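## Task

Each foam block sits above a lot number on the shelf edge. Move every foam block whose lot number shows up more than once anywhere in the storeroom onto the desk, with nothing overhanging the desk's edge. Leave every other foam block on its own shelf. The robot must not fall over or be left tilted.

## Robot and tools

Robot: TidyBot++, a four-caster mobile base (0.54 m long, 0.50 m wide, 0.38 m tall) carrying one seven-joint arm with a two-finger gripper. The shoulder sits 0.12 m ahead of the base centre and 0.68 m up. Segments: upper arm 0.42 m, forearm 0.31 m, hand 0.31 m to the hand point. Cameras: base_camera (fixed on the base) and wrist_camera (looks along the hand). The arm begins folded, hand pointing down, elbow as high as 1.15 m. Loose objects may occasionally get nudged by outside forces.

Frames: the base frame has its origin on the floor below the base centre, x ahead, y to the left, z up, in metres. The odometry frame is the base frame as it was when the scene began; base_odometry counts wheel rotation only, so slip looks like travel, and heading (rad, left positive, -3.142 to 3.142) drifts a few cm and degrees over many moves. base_tilt is in degrees, positive when leaning forward or right.

move: one action per call. Keys: base, joints, target, speeds, plus cameras and blocking. base holds relative offsets from where the base currently stands, measured along its own axes at the command's start: translate_m (forward +, -2 to 2 m), strafe_m (left +, -2 to 2 m), rotate_rad (counter-clockwise from above +, -6.3 to 6.3). joints holds absolute angles in radians by name: joint_1_rad (any angle; positive is clockwise from above, the reverse of rotate_rad), joint_2_rad (-2.249 to 2.249, shoulder, 0 upright, + leans forward), joint_3_rad (any angle), joint_4_rad (-2.579 to 2.579, elbow, 0 straight), joint_5_rad (any angle), joint_6_rad (-2.099 to 2.099, wrist), joint_7_rad (any angle; hand down, + turns counter-clockwise from above), and gripper_pos (0 fully open, about 85 mm gap, to 1 fully closed). Any-angle joints take the short way, so turn in steps under half a revolution. target is one list of seven numbers [x, y, z, qw, qx, qy, qz]: an absolute hand pose in the base frame, metres then a quaternion, matching the hand_pose line; the hand point lies midway between the finger pads, its z axis along the fingers, fingers closing along its y axis. With target, joints may carry only gripper_pos. speeds caps top speed for that action: translate_m and strafe_m 0.05 to 0.5 m/s (give one if combining both), rotate_rad 0.1 to 1.57 rad/s. blocking true (default) returns once everything rests; false returns in about 0.5 s while motion continues. Unknown keys make a call invalid; out-of-range values get it refused. A move with no action just reports state and images. An action runs at most 15 s; a base move times out after 14 s.

wait(seconds 0 to 10): commands nothing and returns the state; it ends early once motion settles. stop: brakes all running motions. zoom_image(camera, region [x0, y0, x1, y1] pixels, top-left origin, up to 504 x 504) gives a close view of the latest image; use it to read lot numbers. read_manual returns licence texts only. finished_scene(scene = current scene number) ends the scene; the goal must hold without the robot afterwards, and it cannot be undone.

Result lines: move reads done or the worst status. base_status, joint_status, hand_status: done, moving, off_target (rested away from target, possibly still pushing), contact_stop, time_out, not_followed (a built-in check withheld the targets; 'pose unreachable' or 'joint command not followed' with 'cause:' for self-collision), stopped, torque_fault, limit_stop_at_motor_heat. hand_pose is the measured hand pose; hand_target is where the commanded joints would put it. motor_effort gives percent of maximum with the peak in brackets. on_its_own lists things the robot did unasked. Motor temperatures list one value per arm joint. An unordered stop (contact_stop, time_out, torque fault) or a refused call cancels the remaining move, wait and finished_scene calls in that reply.

Hand control: after target reports done the hand is usually within 3 cm; correct by adding (wanted minus measured) to the last target's position. To hold still, resend hand_target, not hand_pose. Loads make the arm sag; never command a loaded joint to the angle it currently reads. Poses low, close and pointing forward in front of the base go badly and can drive the arm into the base, which nothing guards. A hand pointing down reaches about 0.94 m high at most, lower farther out. Unreachable poses wander for up to 10 s and end in time_out. Gripper gap is roughly 85 x (1 - gripper_pos) mm; closing to 1 squeezes hard; off_target there means something is held. Closed fingertips stick out 20 mm beyond the hand point. When a carried object touches down, hand_pose stops falling although commands go lower.

Avoid: dropping or releasing moving objects, slams, hard hits, crushing grips on objects still resting on something, heavy fast swings. Do not drive or turn while the raised arm is caught on something (tipping risk); withdraw the arm or back off to right a lean. Torque over 104.5 N m (joints 1-4) or 51.3 N m (5-7) freezes the arm for 10 s. Holding loads or pushing against obstacles heats motors: MOTOR HOT at 60 °C, a sinking-arm fault at 75 °C lasting 30-60 s; resend targets once commands are accepted again.

Each tool is called in YAML: its name, and indented under it one key for each argument.

## Session

move:

Scene clock: 0.00 s.
Motor temperatures (°C): [38 35 31 37 40 37 42]
base_odometry: x=+0.000 y=+0.000 heading=+0.000
base_tilt: forward=-0.4 right=+0.6
base_status: not commanded
joint_positions: joint_1_rad=-0.038 joint_2_rad=-0.374 joint_3_rad=+3.113 joint_4_rad=-2.523 joint_5_rad=-0.004 joint_6_rad=-0.911 joint_7_rad=+1.592 gripper_pos=+0.000
joint_status: not commanded
motor_effort: joint_1_rad=-1 joint_2_rad=-1 joint_3_rad=+1 joint_4_rad=+15 joint_5_rad=+1 joint_6_rad=+1 joint_7_rad=+0
hand_pose: x=+0.2532 y=+0.0103 z=+0.5912 quat_wxyz=(+0.003, +0.998, +0.042, +0.041) (m; base frame)
hand_target: x=+0.2524 y=+0.0102 z=+0.5907 quat_wxyz=(+0.003, +0.998, +0.042, +0.040) (m; base frame)
hand_status: not commanded
pictures: base_camera, wrist_camera
Images, in order (width x height): base_camera 644x364, wrist_camera 644x476.

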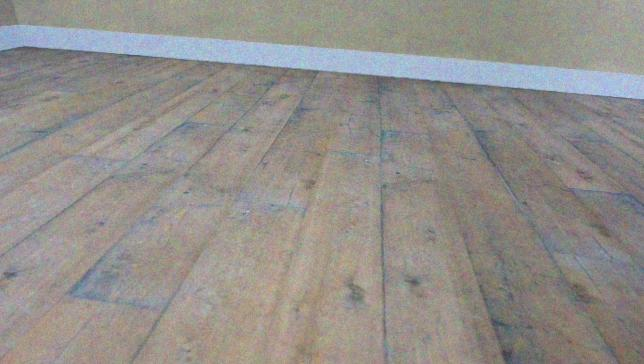

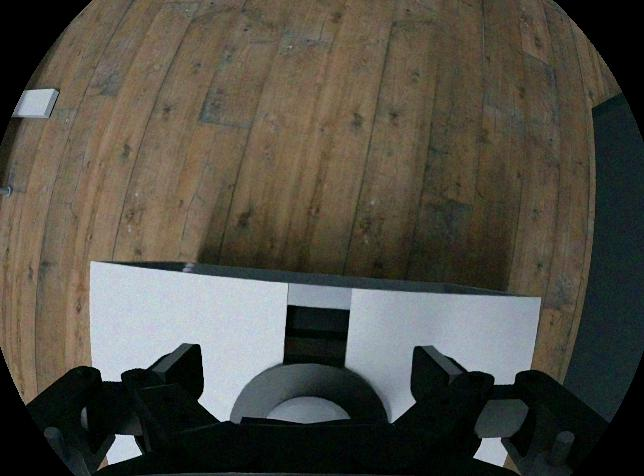

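move:
  joints: {"joint_6_rad":0.4}

move:
  base: {"rotate_rad":0.8}
  speeds: {"rotate_rad":0.6}

move:
  base: {"rotate_rad":-1.6}
  speeds: {"rotate_rad":0.6}

Scene clock: 2.20 s.
move: done
base_odometry: x=+0.000 y=+0.000 heading=+0.000
base_tilt: forward=-0.3 right=+0.6
base_status: not commanded
joint_positions: joint_1_rad=-0.038 joint_2_rad=-0.374 joint_3_rad=+3.113 joint_4_rad=-2.522 joint_5_rad=-0.004 joint_6_rad=+0.345 joint_7_rad=+1.592 gripper_pos=+0.000
joint_status: all done
motor_effort: joint_1_rad=+0(1) joint_2_rad=-6(6) joint_3_rad=+1(1) joint_4_rad=+19(20) joint_5_rad=+1(1) joint_6_rad=+8(9) joint_7_rad=-1(1)
hand_pose: x=+0.5303 y=+0.0293 z=+0.8301 quat_wxyz=(-0.010, +0.783, +0.035, +0.620)
hand_target: x=+0.5332 y=+0.0295 z=+0.8453 quat_wxyz=(-0.011, +0.767, +0.034, +0.641)
hand_status: not commanded
pictures: base_camera, wrist_camera
Images, in order (width x height): base_camera 644x364, wrist_camera 644x476.

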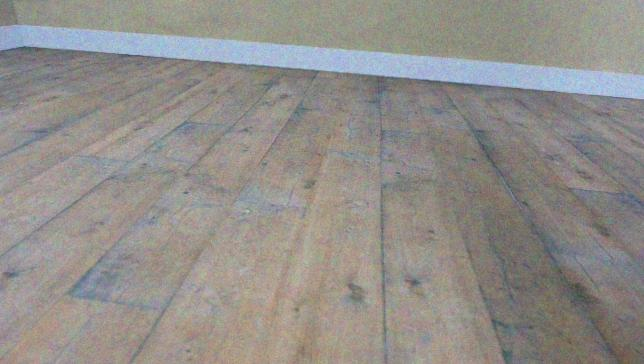

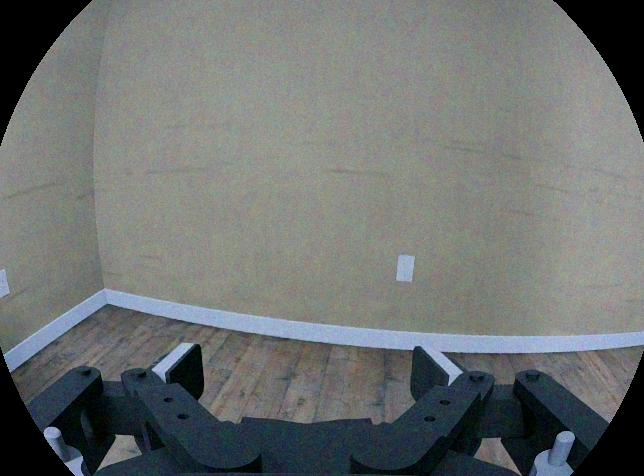

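Scene clock: 4.20 s.
move: done
base_odometry: x=+0.000 y=+0.000 heading=+0.799
base_tilt: forward=-0.4 right=+0.6
base_status: done
joint_positions: joint_1_rad=-0.038 joint_2_rad=-0.374 joint_3_rad=+3.113 joint_4_rad=-2.522 joint_5_rad=-0.004 joint_6_rad=+0.345 joint_7_rad=+1.592 gripper_pos=+0.000
joint_status: not commanded
motor_effort: joint_1_rad=-1(1) joint_2_rad=-6(7) joint_3_rad=+1(2) joint_4_rad=+19(20) joint_5_rad=+0(1) joint_6_rad=+9(9) joint_7_rad=-1(1)
hand_pose: x=+0.5303 y=+0.0293 z=+0.8302 quat_wxyz=(-0.010, +0.783, +0.035, +0.620)
hand_target: x=+0.5332 y=+0.0295 z=+0.8453 quat_wxyz=(-0.011, +0.767, +0.034, +0.641)
hand_status: not commanded
pictures: base_camera, wrist_camera
Images, in order (width x height): base_camera 644x364, wrist_camera 644x476.

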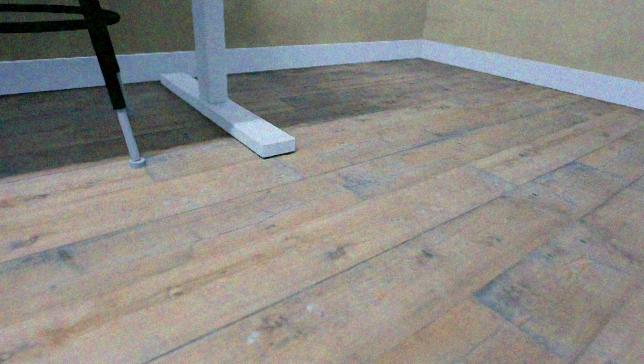

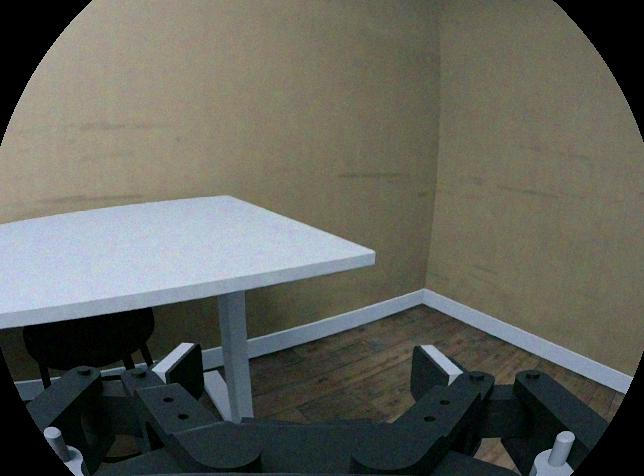

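Scene clock: 7.53 s.
move: done
base_odometry: x=+0.000 y=+0.000 heading=-0.799
base_tilt: forward=-0.3 right=+0.6
base_status: done
joint_positions: joint_1_rad=-0.038 joint_2_rad=-0.374 joint_3_rad=+3.113 joint_4_rad=-2.522 joint_5_rad=-0.004 joint_6_rad=+0.346 joint_7_rad=+1.592 gripper_pos=+0.000
joint_status: not commanded
motor_effort: joint_1_rad=+0(1) joint_2_rad=-6(6) joint_3_rad=+1(2) joint_4_rad=+19(20) joint_5_rad=+1(1) joint_6_rad=+9(9) joint_7_rad=+0(1)
hand_pose: x=+0.5304 y=+0.0293 z=+0.8304 quat_wxyz=(-0.010, +0.783, +0.035, +0.621)
hand_target: x=+0.5332 y=+0.0295 z=+0.8453 quat_wxyz=(-0.011, +0.767, +0.034, +0.641)
hand_status: not commanded
pictures: base_camera, wrist_camera
Images, in order (width x height): base_camera 644x364, wrist_camera 644x476.

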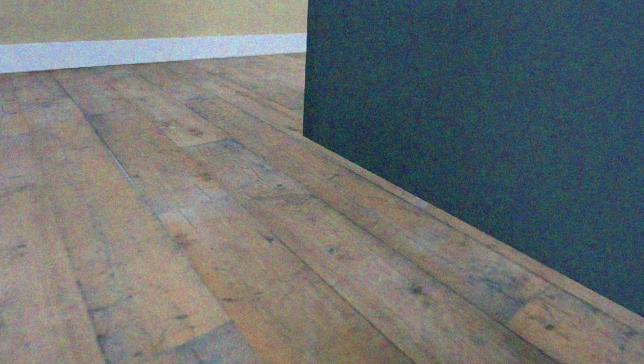

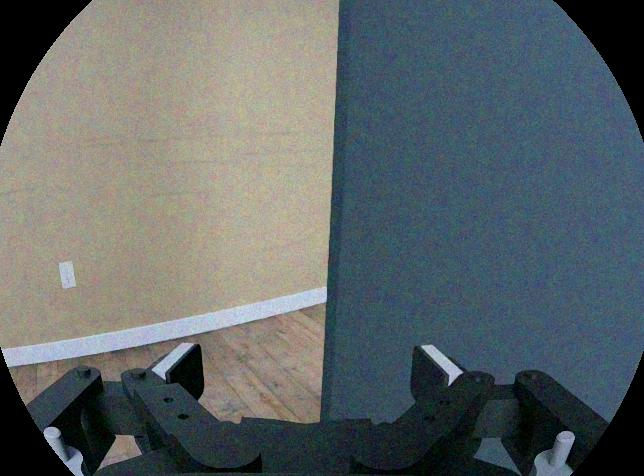

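move:
  base: {"rotate_rad":2.4}

move:
  base: {"rotate_rad":0.8}

move:
  base: {"rotate_rad":0.8}

move:
  base: {"rotate_rad":0.8}

Scene clock: 10.70 s.
move: done
base_odometry: x=+0.000 y=+0.000 heading=+1.600
base_tilt: forward=-0.3 right=+0.6
base_status: done
joint_positions: joint_1_rad=-0.038 joint_2_rad=-0.374 joint_3_rad=+3.113 joint_4_rad=-2.522 joint_5_rad=-0.004 joint_6_rad=+0.347 joint_7_rad=+1.592 gripper_pos=+0.000
joint_status: not commanded
motor_effort: joint_1_rad=+0(1) joint_2_rad=-6(7) joint_3_rad=+1(2) joint_4_rad=+19(20) joint_5_rad=+1(1) joint_6_rad=+9(9) joint_7_rad=+0(1)
hand_pose: x=+0.5304 y=+0.0293 z=+0.8306 quat_wxyz=(-0.010, +0.783, +0.035, +0.621)
hand_target: x=+0.5332 y=+0.0295 z=+0.8453 quat_wxyz=(-0.011, +0.767, +0.034, +0.641)
hand_status: not commanded
pictures: base_camera, wrist_camera
Images, in order (width x height): base_camera 644x364, wrist_camera 644x476.

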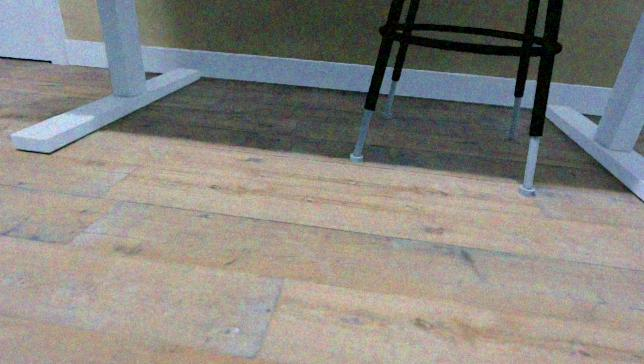

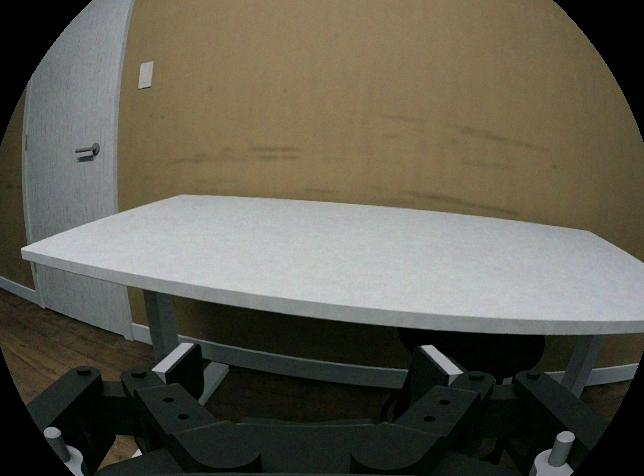

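Scene clock: 12.43 s.
move: done
base_odometry: x=+0.000 y=+0.000 heading=+2.399
base_tilt: forward=-0.4 right=+0.6
base_status: done
joint_positions: joint_1_rad=-0.038 joint_2_rad=-0.374 joint_3_rad=+3.113 joint_4_rad=-2.522 joint_5_rad=-0.004 joint_6_rad=+0.347 joint_7_rad=+1.592 gripper_pos=+0.000
joint_status: not commanded
motor_effort: joint_1_rad=+0(2) joint_2_rad=-5(7) joint_3_rad=+1(2) joint_4_rad=+19(20) joint_5_rad=+1(1) joint_6_rad=+9(9) joint_7_rad=+0(1)
hand_pose: x=+0.5304 y=+0.0293 z=+0.8306 quat_wxyz=(-0.010, +0.783, +0.035, +0.621)
hand_target: x=+0.5332 y=+0.0295 z=+0.8453 quat_wxyz=(-0.011, +0.767, +0.034, +0.641)
hand_status: not commanded
pictures: base_camera, wrist_camera
Images, in order (width x height): base_camera 644x364, wrist_camera 644x476.

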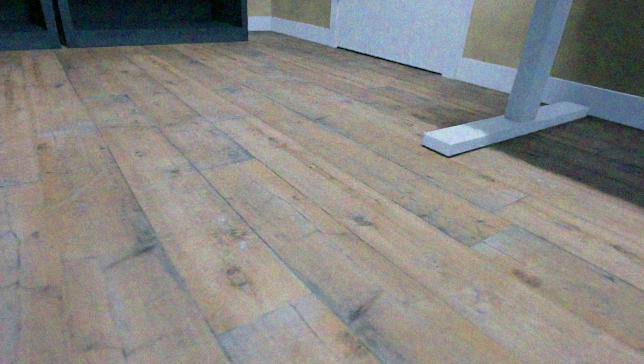

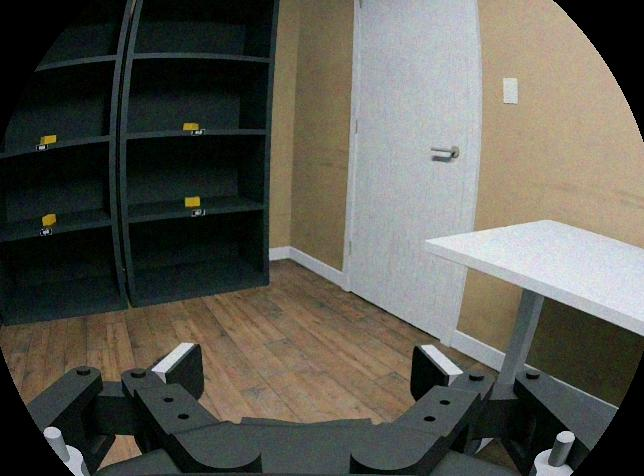

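Scene clock: 14.17 s.
move: done
base_odometry: x=+0.000 y=+0.000 heading=-3.085
base_tilt: forward=-0.4 right=+0.6
base_status: done
joint_positions: joint_1_rad=-0.038 joint_2_rad=-0.374 joint_3_rad=+3.113 joint_4_rad=-2.522 joint_5_rad=-0.004 joint_6_rad=+0.347 joint_7_rad=+1.592 gripper_pos=+0.000
joint_status: not commanded
motor_effort: joint_1_rad=+0(2) joint_2_rad=-5(7) joint_3_rad=+1(2) joint_4_rad=+20(20) joint_5_rad=+1(1) joint_6_rad=+9(9) joint_7_rad=+0(1)
hand_pose: x=+0.5304 y=+0.0293 z=+0.8306 quat_wxyz=(-0.010, +0.783, +0.035, +0.621)
hand_target: x=+0.5332 y=+0.0295 z=+0.8453 quat_wxyz=(-0.011, +0.767, +0.034, +0.641)
hand_status: not commanded
pictures: base_camera, wrist_camera
Images, in order (width x height): base_camera 644x364, wrist_camera 644x476.

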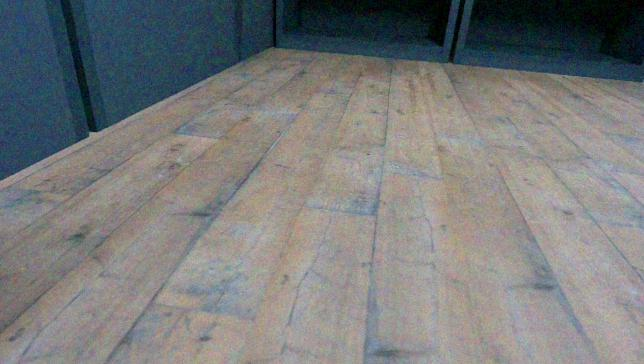

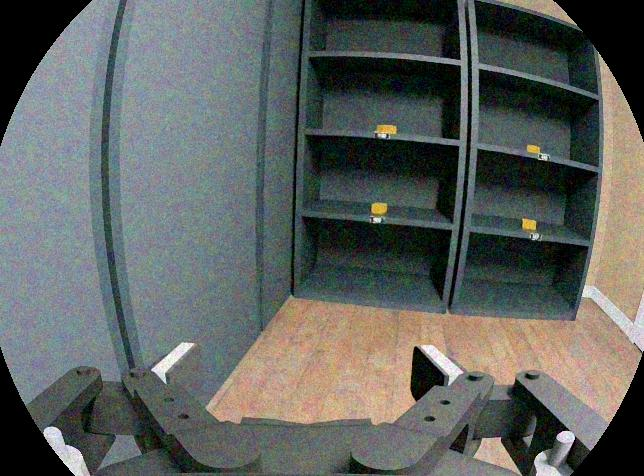

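Scene clock: 15.90 s.
move: done
base_odometry: x=+0.000 y=+0.000 heading=-2.286
base_tilt: forward=-0.4 right=+0.6
base_status: done
joint_positions: joint_1_rad=-0.038 joint_2_rad=-0.374 joint_3_rad=+3.113 joint_4_rad=-2.522 joint_5_rad=-0.004 joint_6_rad=+0.347 joint_7_rad=+1.592 gripper_pos=+0.000
joint_status: not commanded
motor_effort: joint_1_rad=-1(2) joint_2_rad=-5(7) joint_3_rad=+1(2) joint_4_rad=+20(20) joint_5_rad=+1(1) joint_6_rad=+9(9) joint_7_rad=+0(1)
hand_pose: x=+0.5304 y=+0.0294 z=+0.8306 quat_wxyz=(-0.010, +0.783, +0.035, +0.621)
hand_target: x=+0.5332 y=+0.0295 z=+0.8453 quat_wxyz=(-0.011, +0.767, +0.034, +0.641)
hand_status: not commanded
pictures: base_camera, wrist_camera
Images, in order (width x height): base_camera 644x364, wrist_camera 644x476.

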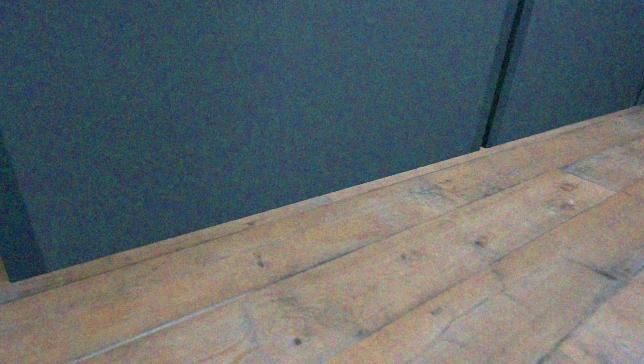

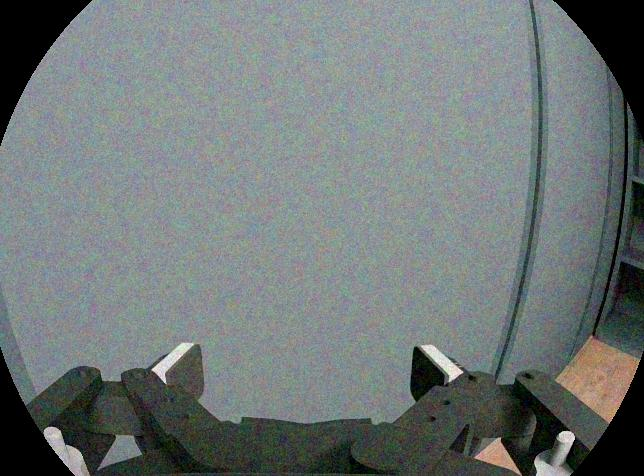

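move:
  base: {"rotate_rad":-0.85}
  cameras: []

move:
  base: {"translate_m":1.2,"strafe_m":-0.15}

zoom_image:
  camera: "wrist_camera"
  region: [300, 60, 600, 300]

Scene clock: 17.87 s.
move: done
base_odometry: x=+0.000 y=+0.000 heading=-3.135
base_tilt: forward=-0.3 right=+0.6
base_status: done
joint_positions: joint_1_rad=-0.038 joint_2_rad=-0.374 joint_3_rad=+3.113 joint_4_rad=-2.522 joint_5_rad=-0.004 joint_6_rad=+0.347 joint_7_rad=+1.592 gripper_pos=+0.000
joint_status: not commanded
motor_effort: joint_1_rad=+0(2) joint_2_rad=-5(6) joint_3_rad=+1(2) joint_4_rad=+19(20) joint_5_rad=+1(1) joint_6_rad=+9(9) joint_7_rad=+0(1)
hand_pose: x=+0.5305 y=+0.0293 z=+0.8306 quat_wxyz=(-0.010, +0.783, +0.035, +0.621)
hand_target: x=+0.5332 y=+0.0295 z=+0.8453 quat_wxyz=(-0.011, +0.767, +0.034, +0.641)
hand_status: not commanded

Scene clock: 21.63 s.
move: done
base_odometry: x=-1.201 y=+0.142 heading=-3.136
base_tilt: forward=-0.3 right=+0.6
base_status: done
joint_positions: joint_1_rad=-0.038 joint_2_rad=-0.375 joint_3_rad=+3.113 joint_4_rad=-2.522 joint_5_rad=-0.004 joint_6_rad=+0.348 joint_7_rad=+1.592 gripper_pos=+0.000
joint_status: not commanded
motor_effort: joint_1_rad=+0(1) joint_2_rad=-6(8) joint_3_rad=+1(1) joint_4_rad=+19(21) joint_5_rad=+1(1) joint_6_rad=+9(9) joint_7_rad=+0(1)
hand_pose: x=+0.5304 y=+0.0293 z=+0.8315 quat_wxyz=(-0.010, +0.782, +0.035, +0.622)
hand_target: x=+0.5332 y=+0.0295 z=+0.8453 quat_wxyz=(-0.011, +0.767, +0.034, +0.641)
hand_status: not commanded
pictures: base_camera, wrist_camera
Images, in order (width x height): base_camera 644x364, wrist_camera 644x476.

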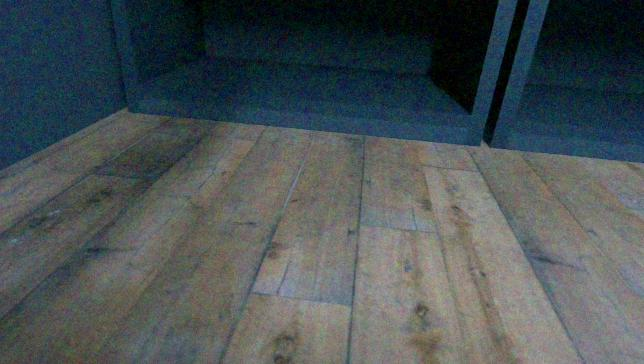

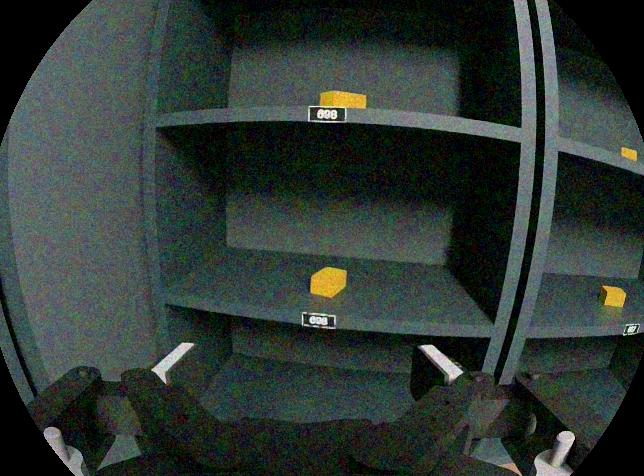

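Scaled by 1.680.

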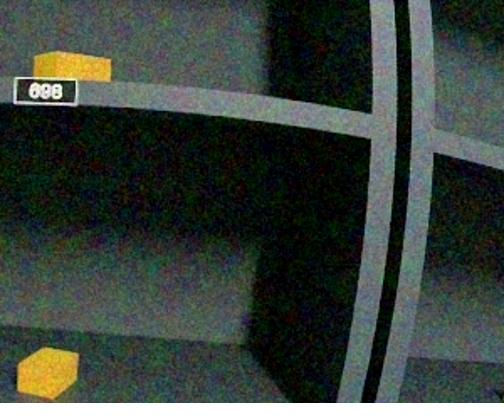

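zoom_image:
  camera: "wrist_camera"
  region: [290, 90, 370, 150]

zoom_image:
  camera: "wrist_camera"
  region: [290, 290, 370, 350]

move:
  base: {"strafe_m":-0.9}

Scaled by 6.300.

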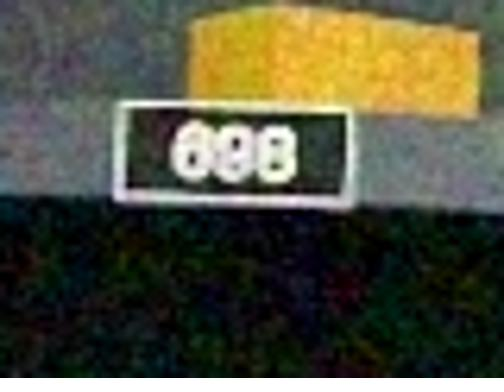

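Scaled by 6.300.

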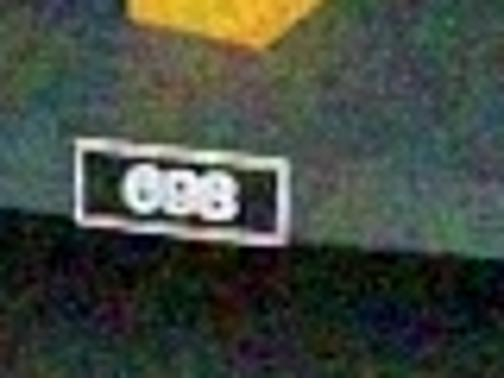

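Scene clock: 25.00 s.
move: done
base_odometry: x=-1.207 y=+1.042 heading=-3.135
base_tilt: forward=-0.4 right=+0.6
base_status: done
joint_positions: joint_1_rad=-0.038 joint_2_rad=-0.375 joint_3_rad=+3.113 joint_4_rad=-2.522 joint_5_rad=-0.004 joint_6_rad=+0.348 joint_7_rad=+1.592 gripper_pos=+0.000
joint_status: not commanded
motor_effort: joint_1_rad=+0(1) joint_2_rad=-6(7) joint_3_rad=+1(2) joint_4_rad=+19(21) joint_5_rad=+1(1) joint_6_rad=+9(9) joint_7_rad=+0(1)
hand_pose: x=+0.5304 y=+0.0293 z=+0.8315 quat_wxyz=(-0.010, +0.782, +0.035, +0.622)
hand_target: x=+0.5332 y=+0.0295 z=+0.8453 quat_wxyz=(-0.011, +0.767, +0.034, +0.641)
hand_status: not commanded
pictures: base_camera, wrist_camera
Images, in order (width x height): base_camera 644x364, wrist_camera 644x476.

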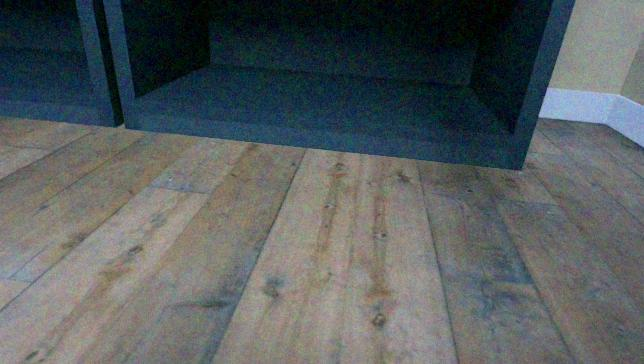

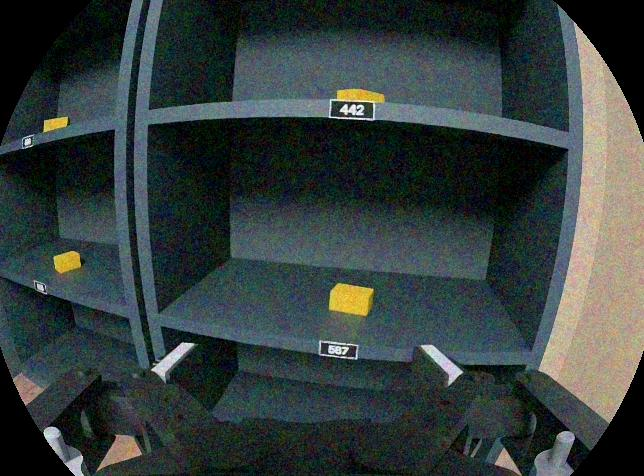

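zoom_image:
  camera: "wrist_camera"
  region: [300, 325, 380, 375]

zoom_image:
  camera: "wrist_camera"
  region: [0, 270, 80, 320]

move:
  base: {"translate_m":-1.8,"strafe_m":0.9}
  cameras: []

move:
  base: {"rotate_rad":2.1}

Scaled by 6.300.

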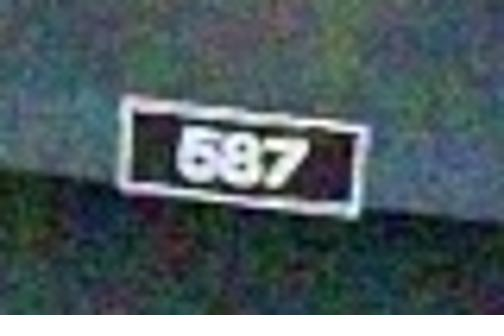

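Scaled by 6.300.

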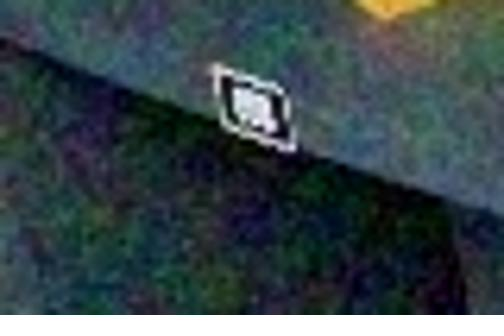

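Scene clock: 33.93 s.
move: time_out
base_odometry: x=-0.695 y=+0.791 heading=-3.097
base_tilt: forward=-0.3 right=+0.6
base_status: translate_m time_out (by the wheels' count: -0.510 of -1.800); strafe_m time_out (by the wheels' count: +0.254 of +0.900)
joint_positions: joint_1_rad=-0.042 joint_2_rad=-0.379 joint_3_rad=+3.106 joint_4_rad=-2.520 joint_5_rad=-0.004 joint_6_rad=+0.364 joint_7_rad=+1.592 gripper_pos=+0.000
joint_status: not commanded
motor_effort: joint_1_rad=+0(12) joint_2_rad=-7(19) joint_3_rad=+1(13) joint_4_rad=+20(28) joint_5_rad=+1(5) joint_6_rad=+9(11) joint_7_rad=+0(1)
hand_pose: x=+0.5310 y=+0.0338 z=+0.8390 quat_wxyz=(-0.013, +0.775, +0.039, +0.630)
hand_target: x=+0.5332 y=+0.0295 z=+0.8453 quat_wxyz=(-0.011, +0.767, +0.034, +0.641)
hand_status: not commanded

not run: a stop that you did not command came earlier in this reply.

move:
  base: {"translate_m":0.1}
  cameras: []

move:
  base: {"strafe_m":0.7}
  cameras: []

move:
  base: {"translate_m":-1.8}

move:
  base: {"rotate_rad":2.1}

Scene clock: 35.53 s.
move: done
base_odometry: x=-0.795 y=+0.786 heading=-3.097
base_tilt: forward=-0.3 right=+0.6
base_status: done
joint_positions: joint_1_rad=-0.042 joint_2_rad=-0.375 joint_3_rad=+3.106 joint_4_rad=-2.520 joint_5_rad=-0.004 joint_6_rad=+0.364 joint_7_rad=+1.592 gripper_pos=+0.000
joint_status: not commanded
motor_effort: joint_1_rad=-1(1) joint_2_rad=-5(8) joint_3_rad=+1(1) joint_4_rad=+21(22) joint_5_rad=+1(1) joint_6_rad=+9(9) joint_7_rad=+0(1)
hand_pose: x=+0.5315 y=+0.0339 z=+0.8375 quat_wxyz=(-0.013, +0.776, +0.039, +0.629)
hand_target: x=+0.5332 y=+0.0295 z=+0.8453 quat_wxyz=(-0.011, +0.767, +0.034, +0.641)
hand_status: not commanded

Scene clock: 38.30 s.
move: done
base_odometry: x=-0.764 y=+0.087 heading=-3.097
base_tilt: forward=-0.3 right=+0.6
base_status: done
joint_positions: joint_1_rad=-0.042 joint_2_rad=-0.375 joint_3_rad=+3.107 joint_4_rad=-2.520 joint_5_rad=-0.004 joint_6_rad=+0.364 joint_7_rad=+1.592 gripper_pos=+0.000
joint_status: not commanded
motor_effort: joint_1_rad=+0(1) joint_2_rad=-5(6) joint_3_rad=+1(2) joint_4_rad=+19(20) joint_5_rad=+1(1) joint_6_rad=+9(9) joint_7_rad=+0(1)
hand_pose: x=+0.5316 y=+0.0336 z=+0.8375 quat_wxyz=(-0.012, +0.776, +0.039, +0.629)
hand_target: x=+0.5332 y=+0.0295 z=+0.8453 quat_wxyz=(-0.011, +0.767, +0.034, +0.641)
hand_status: not commanded

Scene clock: 43.27 s.
move: done
base_odometry: x=+1.035 y=+0.166 heading=-3.097
base_tilt: forward=-0.4 right=+0.6
base_status: done
joint_positions: joint_1_rad=-0.042 joint_2_rad=-0.375 joint_3_rad=+3.107 joint_4_rad=-2.520 joint_5_rad=-0.004 joint_6_rad=+0.364 joint_7_rad=+1.592 gripper_pos=+0.000
joint_status: not commanded
motor_effort: joint_1_rad=-1(1) joint_2_rad=-5(8) joint_3_rad=+1(1) joint_4_rad=+20(21) joint_5_rad=+1(1) joint_6_rad=+9(9) joint_7_rad=+0(1)
hand_pose: x=+0.5316 y=+0.0336 z=+0.8374 quat_wxyz=(-0.012, +0.776, +0.039, +0.629)
hand_target: x=+0.5332 y=+0.0295 z=+0.8453 quat_wxyz=(-0.011, +0.767, +0.034, +0.641)
hand_status: not commanded
pictures: base_camera, wrist_camera
Images, in order (width x height): base_camera 644x364, wrist_camera 644x476.

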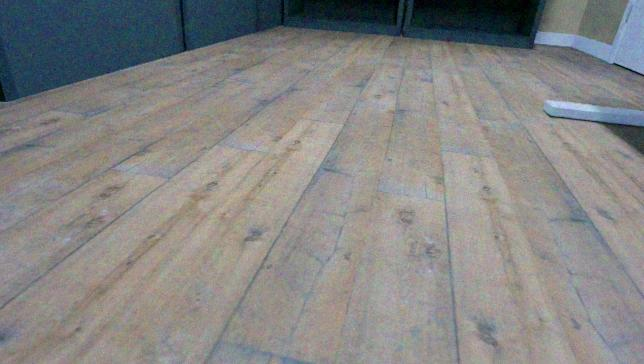

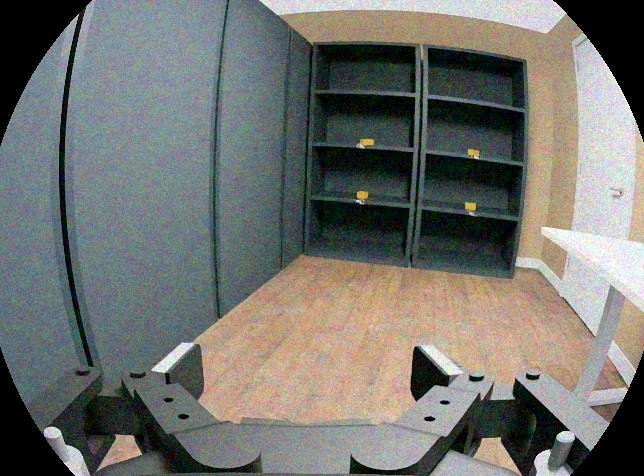

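Scene clock: 45.90 s.
move: done
base_odometry: x=+1.035 y=+0.166 heading=-0.998
base_tilt: forward=-0.3 right=+0.6
base_status: done
joint_positions: joint_1_rad=-0.042 joint_2_rad=-0.375 joint_3_rad=+3.107 joint_4_rad=-2.520 joint_5_rad=-0.004 joint_6_rad=+0.364 joint_7_rad=+1.592 gripper_pos=+0.000
joint_status: not commanded
motor_effort: joint_1_rad=+0(2) joint_2_rad=-5(7) joint_3_rad=+1(2) joint_4_rad=+20(20) joint_5_rad=+1(1) joint_6_rad=+8(9) joint_7_rad=+0(1)
hand_pose: x=+0.5316 y=+0.0334 z=+0.8374 quat_wxyz=(-0.012, +0.776, +0.039, +0.629)
hand_target: x=+0.5332 y=+0.0295 z=+0.8453 quat_wxyz=(-0.011, +0.767, +0.034, +0.641)
hand_status: not commanded
pictures: base_camera, wrist_camera
Images, in order (width x height): base_camera 644x364, wrist_camera 644x476.

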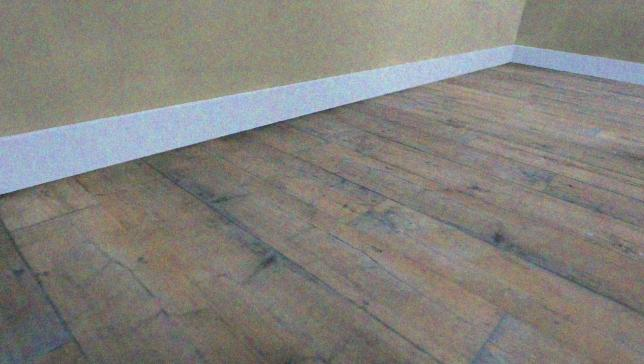

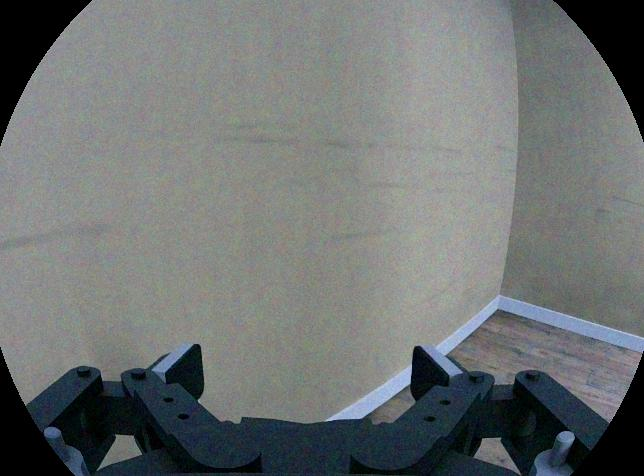

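move:
  base: {"rotate_rad":-0.65}

move:
  base: {"translate_m":0.8}

move:
  base: {"rotate_rad":-0.7}

Scene clock: 47.63 s.
move: done
base_odometry: x=+1.034 y=+0.166 heading=-1.646
base_tilt: forward=-0.3 right=+0.6
base_status: done
joint_positions: joint_1_rad=-0.042 joint_2_rad=-0.375 joint_3_rad=+3.109 joint_4_rad=-2.520 joint_5_rad=-0.004 joint_6_rad=+0.364 joint_7_rad=+1.592 gripper_pos=+0.000
joint_status: not commanded
motor_effort: joint_1_rad=-1(2) joint_2_rad=-6(7) joint_3_rad=+1(2) joint_4_rad=+19(20) joint_5_rad=+1(1) joint_6_rad=+9(9) joint_7_rad=+0(1)
hand_pose: x=+0.5317 y=+0.0327 z=+0.8374 quat_wxyz=(-0.012, +0.777, +0.038, +0.629)
hand_target: x=+0.5332 y=+0.0295 z=+0.8453 quat_wxyz=(-0.011, +0.767, +0.034, +0.641)
hand_status: not commanded
pictures: base_camera, wrist_camera
Images, in order (width x height): base_camera 644x364, wrist_camera 644x476.

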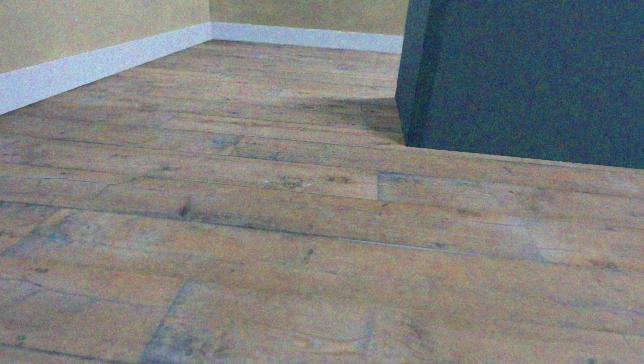

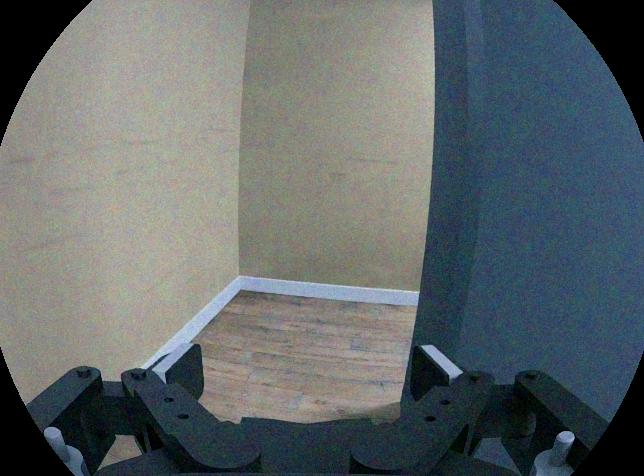

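Scene clock: 50.60 s.
move: done
base_odometry: x=+0.975 y=-0.631 heading=-1.646
base_tilt: forward=-0.3 right=+0.6
base_status: done
joint_positions: joint_1_rad=-0.042 joint_2_rad=-0.376 joint_3_rad=+3.109 joint_4_rad=-2.520 joint_5_rad=-0.004 joint_6_rad=+0.364 joint_7_rad=+1.592 gripper_pos=+0.000
joint_status: not commanded
motor_effort: joint_1_rad=-1(1) joint_2_rad=-6(8) joint_3_rad=+1(2) joint_4_rad=+20(21) joint_5_rad=+1(1) joint_6_rad=+8(10) joint_7_rad=+0(1)
hand_pose: x=+0.5316 y=+0.0327 z=+0.8377 quat_wxyz=(-0.012, +0.776, +0.038, +0.629)
hand_target: x=+0.5332 y=+0.0295 z=+0.8453 quat_wxyz=(-0.011, +0.767, +0.034, +0.641)
hand_status: not commanded
pictures: base_camera, wrist_camera
Images, in order (width x height): base_camera 644x364, wrist_camera 644x476.

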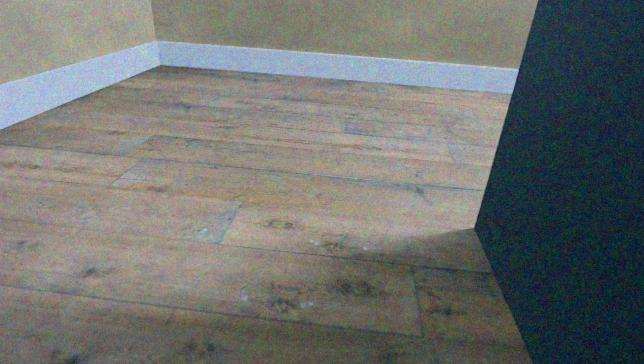

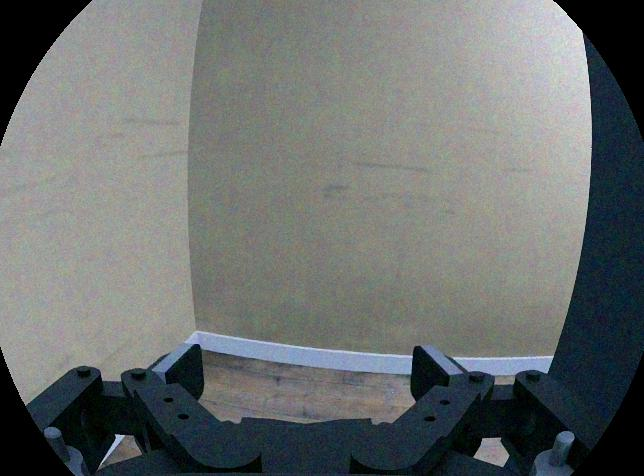

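Scene clock: 54.30 s.
move: time_out
base_odometry: x=+0.975 y=-0.632 heading=-2.327
base_tilt: forward=-0.4 right=+0.5
base_status: rotate_rad time_out (by the wheels' count: -0.681 of -0.700)
joint_positions: joint_1_rad=-0.194 joint_2_rad=-0.371 joint_3_rad=+2.946 joint_4_rad=-2.521 joint_5_rad=+0.023 joint_6_rad=+0.365 joint_7_rad=+1.592 gripper_pos=+0.001
joint_status: not commanded
motor_effort: joint_1_rad=+31(36) joint_2_rad=-6(9) joint_3_rad=+36(41) joint_4_rad=+21(25) joint_5_rad=-12(14) joint_6_rad=+9(12) joint_7_rad=+1(2)
hand_pose: x=+0.4981 y=+0.1659 z=+0.8317 quat_wxyz=(-0.080, +0.758, +0.186, +0.620)
hand_target: x=+0.5332 y=+0.0295 z=+0.8453 quat_wxyz=(-0.011, +0.767, +0.034, +0.641)
hand_status: not commanded
pictures: base_camera, wrist_camera
Images, in order (width x height): base_camera 644x364, wrist_camera 644x476.

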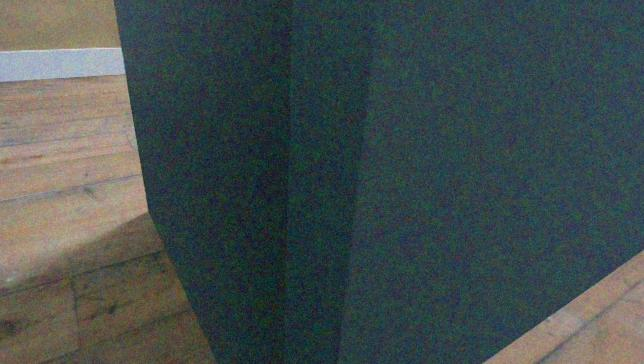

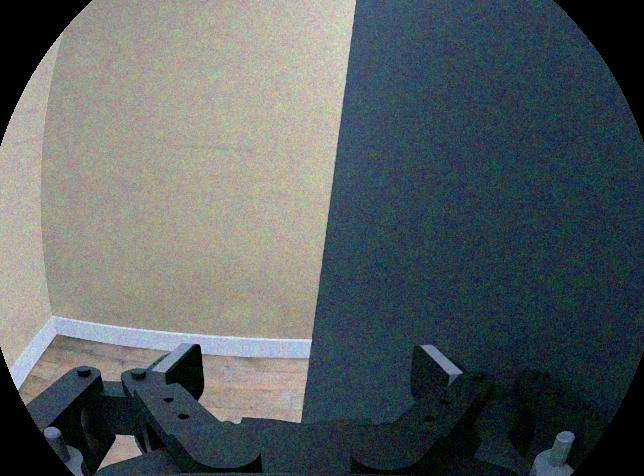

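move:
  base: {"rotate_rad":0.72}
  cameras: []

move:
  base: {"translate_m":0.8}

move:
  base: {"rotate_rad":-0.7}

move:
  base: {"rotate_rad":-0.7}

Scene clock: 56.20 s.
move: done
base_odometry: x=+0.975 y=-0.632 heading=-1.608
base_tilt: forward=-0.4 right=+0.6
base_status: done
joint_positions: joint_1_rad=-0.033 joint_2_rad=-0.377 joint_3_rad=+3.121 joint_4_rad=-2.520 joint_5_rad=+0.022 joint_6_rad=+0.366 joint_7_rad=+1.592 gripper_pos=+0.000
joint_status: not commanded
motor_effort: joint_1_rad=+0(26) joint_2_rad=-6(7) joint_3_rad=+1(31) joint_4_rad=+19(26) joint_5_rad=+1(10) joint_6_rad=+9(12) joint_7_rad=+0(1)
hand_pose: x=+0.5320 y=+0.0266 z=+0.8387 quat_wxyz=(-0.003, +0.775, +0.041, +0.630)
hand_target: x=+0.5332 y=+0.0295 z=+0.8453 quat_wxyz=(-0.011, +0.767, +0.034, +0.641)
hand_status: not commanded

Scene clock: 61.63 s.
move: time_out
base_odometry: x=+0.975 y=-0.656 heading=-1.641
base_tilt: forward=-0.3 right=+0.6
base_status: translate_m time_out (by the wheels' count: +0.024 of +0.800)
joint_positions: joint_1_rad=-0.034 joint_2_rad=-0.375 joint_3_rad=+3.120 joint_4_rad=-2.519 joint_5_rad=+0.022 joint_6_rad=+0.367 joint_7_rad=+1.592 gripper_pos=+0.000
joint_status: not commanded
motor_effort: joint_1_rad=+0(2) joint_2_rad=-6(18) joint_3_rad=+1(2) joint_4_rad=+20(21) joint_5_rad=+1(1) joint_6_rad=+9(11) joint_7_rad=+0(1)
hand_pose: x=+0.5326 y=+0.0275 z=+0.8387 quat_wxyz=(-0.004, +0.775, +0.042, +0.630)
hand_target: x=+0.5332 y=+0.0295 z=+0.8453 quat_wxyz=(-0.011, +0.767, +0.034, +0.641)
hand_status: not commanded
pictures: base_camera, wrist_camera
Images, in order (width x height): base_camera 644x364, wrist_camera 644x476.

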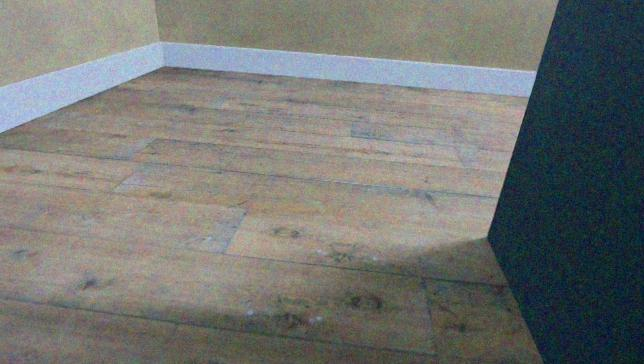

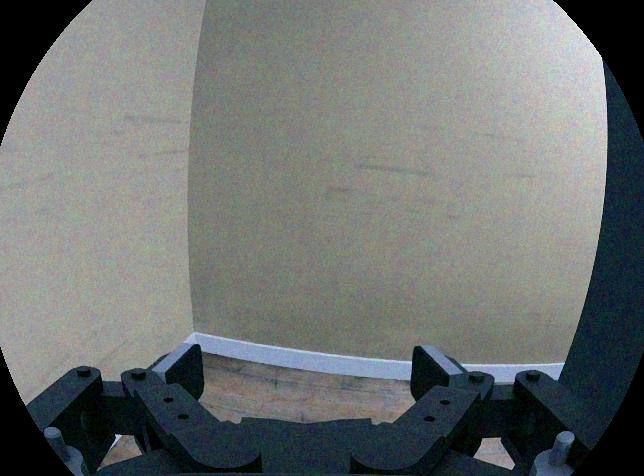

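not run: a stop that you did not command came earlier in this reply.

not run: a stop that you did not command came earlier in this reply.

move:
  base: {"translate_m":-0.12,"rotate_rad":0.07}
  cameras: []

move:
  base: {"strafe_m":0.14}
  cameras: []

move:
  base: {"translate_m":1.1}

move:
  base: {"rotate_rad":-0.8}

move:
  base: {"rotate_rad":-0.75}

Scene clock: 63.20 s.
move: done
base_odometry: x=+0.984 y=-0.536 heading=-1.570
base_tilt: forward=-0.4 right=+0.6
base_status: done
joint_positions: joint_1_rad=-0.034 joint_2_rad=-0.378 joint_3_rad=+3.119 joint_4_rad=-2.519 joint_5_rad=+0.022 joint_6_rad=+0.367 joint_7_rad=+1.592 gripper_pos=+0.000
joint_status: not commanded
motor_effort: joint_1_rad=-1(1) joint_2_rad=-6(8) joint_3_rad=+1(1) joint_4_rad=+20(21) joint_5_rad=+1(1) joint_6_rad=+8(9) joint_7_rad=+0(1)
hand_pose: x=+0.5320 y=+0.0278 z=+0.8401 quat_wxyz=(-0.004, +0.774, +0.043, +0.632)
hand_target: x=+0.5332 y=+0.0295 z=+0.8453 quat_wxyz=(-0.011, +0.767, +0.034, +0.641)
hand_status: not commanded

Scene clock: 64.63 s.
move: done
base_odometry: x=+1.124 y=-0.536 heading=-1.570
base_tilt: forward=-0.4 right=+0.6
base_status: done
joint_positions: joint_1_rad=-0.034 joint_2_rad=-0.378 joint_3_rad=+3.117 joint_4_rad=-2.519 joint_5_rad=+0.022 joint_6_rad=+0.367 joint_7_rad=+1.592 gripper_pos=+0.000
joint_status: not commanded
motor_effort: joint_1_rad=+0(1) joint_2_rad=-5(6) joint_3_rad=+1(2) joint_4_rad=+20(20) joint_5_rad=+1(1) joint_6_rad=+8(9) joint_7_rad=+0(1)
hand_pose: x=+0.5320 y=+0.0286 z=+0.8401 quat_wxyz=(-0.004, +0.774, +0.043, +0.632)
hand_target: x=+0.5332 y=+0.0295 z=+0.8453 quat_wxyz=(-0.011, +0.767, +0.034, +0.641)
hand_status: not commanded

Scene clock: 68.20 s.
move: done
base_odometry: x=+1.125 y=-1.636 heading=-1.569
base_tilt: forward=-0.3 right=+0.6
base_status: done
joint_positions: joint_1_rad=-0.034 joint_2_rad=-0.378 joint_3_rad=+3.117 joint_4_rad=-2.519 joint_5_rad=+0.022 joint_6_rad=+0.367 joint_7_rad=+1.592 gripper_pos=+0.000
joint_status: not commanded
motor_effort: joint_1_rad=+0(1) joint_2_rad=-5(9) joint_3_rad=+1(1) joint_4_rad=+19(21) joint_5_rad=+1(1) joint_6_rad=+9(9) joint_7_rad=-1(1)
hand_pose: x=+0.5320 y=+0.0286 z=+0.8400 quat_wxyz=(-0.004, +0.774, +0.043, +0.631)
hand_target: x=+0.5332 y=+0.0295 z=+0.8453 quat_wxyz=(-0.011, +0.767, +0.034, +0.641)
hand_status: not commanded
pictures: base_camera, wrist_camera
Images, in order (width x height): base_camera 644x364, wrist_camera 644x476.

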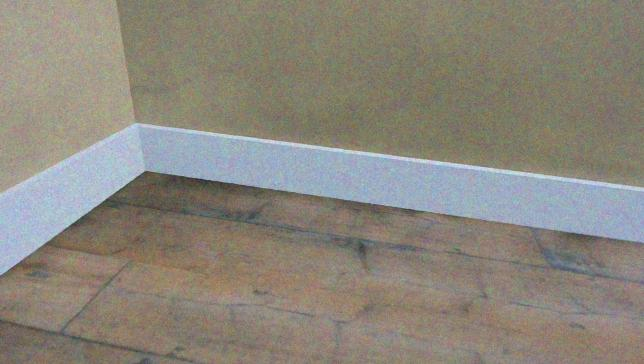

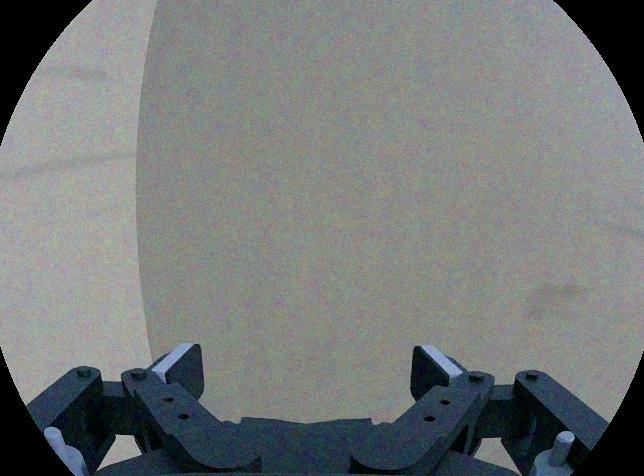

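Scene clock: 69.93 s.
move: done
base_odometry: x=+1.125 y=-1.636 heading=-2.368
base_tilt: forward=-0.4 right=+0.6
base_status: done
joint_positions: joint_1_rad=-0.034 joint_2_rad=-0.378 joint_3_rad=+3.117 joint_4_rad=-2.519 joint_5_rad=+0.022 joint_6_rad=+0.367 joint_7_rad=+1.592 gripper_pos=+0.000
joint_status: not commanded
motor_effort: joint_1_rad=-1(1) joint_2_rad=-6(7) joint_3_rad=+1(2) joint_4_rad=+19(21) joint_5_rad=+1(1) joint_6_rad=+9(9) joint_7_rad=+0(1)
hand_pose: x=+0.5320 y=+0.0287 z=+0.8400 quat_wxyz=(-0.004, +0.774, +0.043, +0.631)
hand_target: x=+0.5332 y=+0.0295 z=+0.8453 quat_wxyz=(-0.011, +0.767, +0.034, +0.641)
hand_status: not commanded
pictures: base_camera, wrist_camera
Images, in order (width x height): base_camera 644x364, wrist_camera 644x476.

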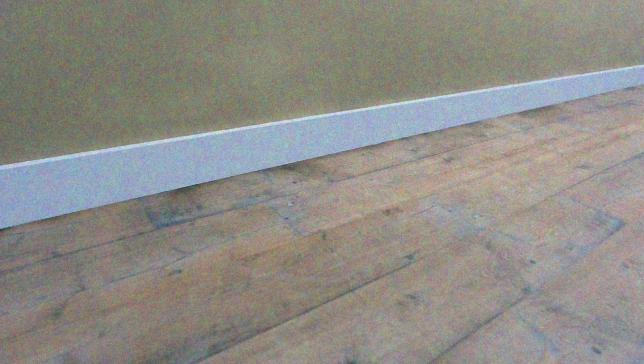

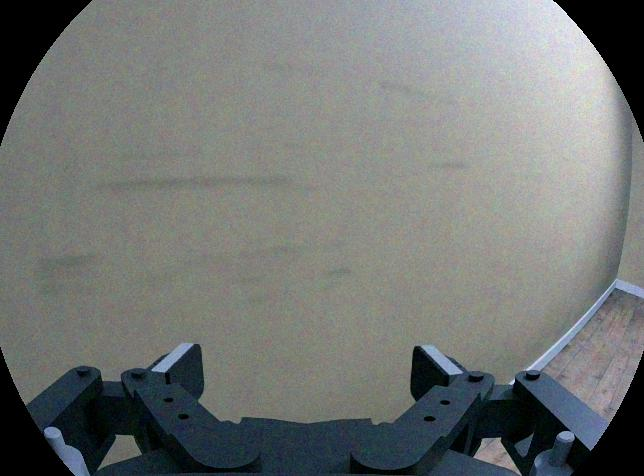

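Scene clock: 71.60 s.
move: done
base_odometry: x=+1.125 y=-1.636 heading=-3.117
base_tilt: forward=-0.3 right=+0.6
base_status: done
joint_positions: joint_1_rad=-0.034 joint_2_rad=-0.378 joint_3_rad=+3.117 joint_4_rad=-2.519 joint_5_rad=+0.022 joint_6_rad=+0.367 joint_7_rad=+1.592 gripper_pos=+0.000
joint_status: not commanded
motor_effort: joint_1_rad=-1(2) joint_2_rad=-6(7) joint_3_rad=+1(2) joint_4_rad=+19(21) joint_5_rad=+1(1) joint_6_rad=+8(9) joint_7_rad=+0(0)
hand_pose: x=+0.5320 y=+0.0288 z=+0.8400 quat_wxyz=(-0.004, +0.774, +0.044, +0.631)
hand_target: x=+0.5332 y=+0.0295 z=+0.8453 quat_wxyz=(-0.011, +0.767, +0.034, +0.641)
hand_status: not commanded
pictures: base_camera, wrist_camera
Images, in order (width x height): base_camera 644x364, wrist_camera 644x476.

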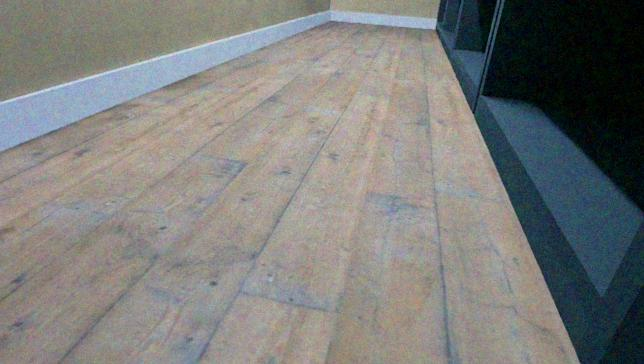

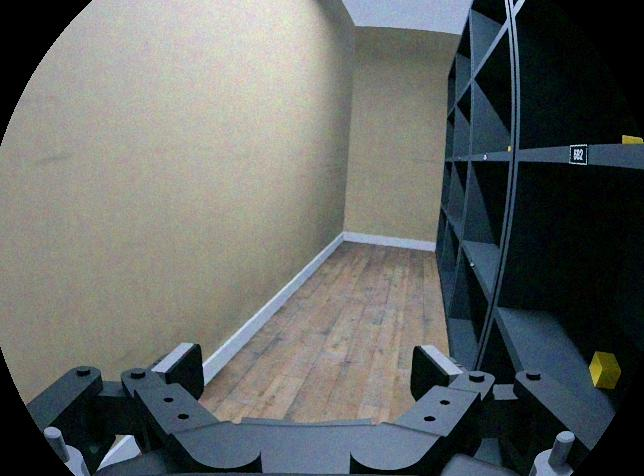

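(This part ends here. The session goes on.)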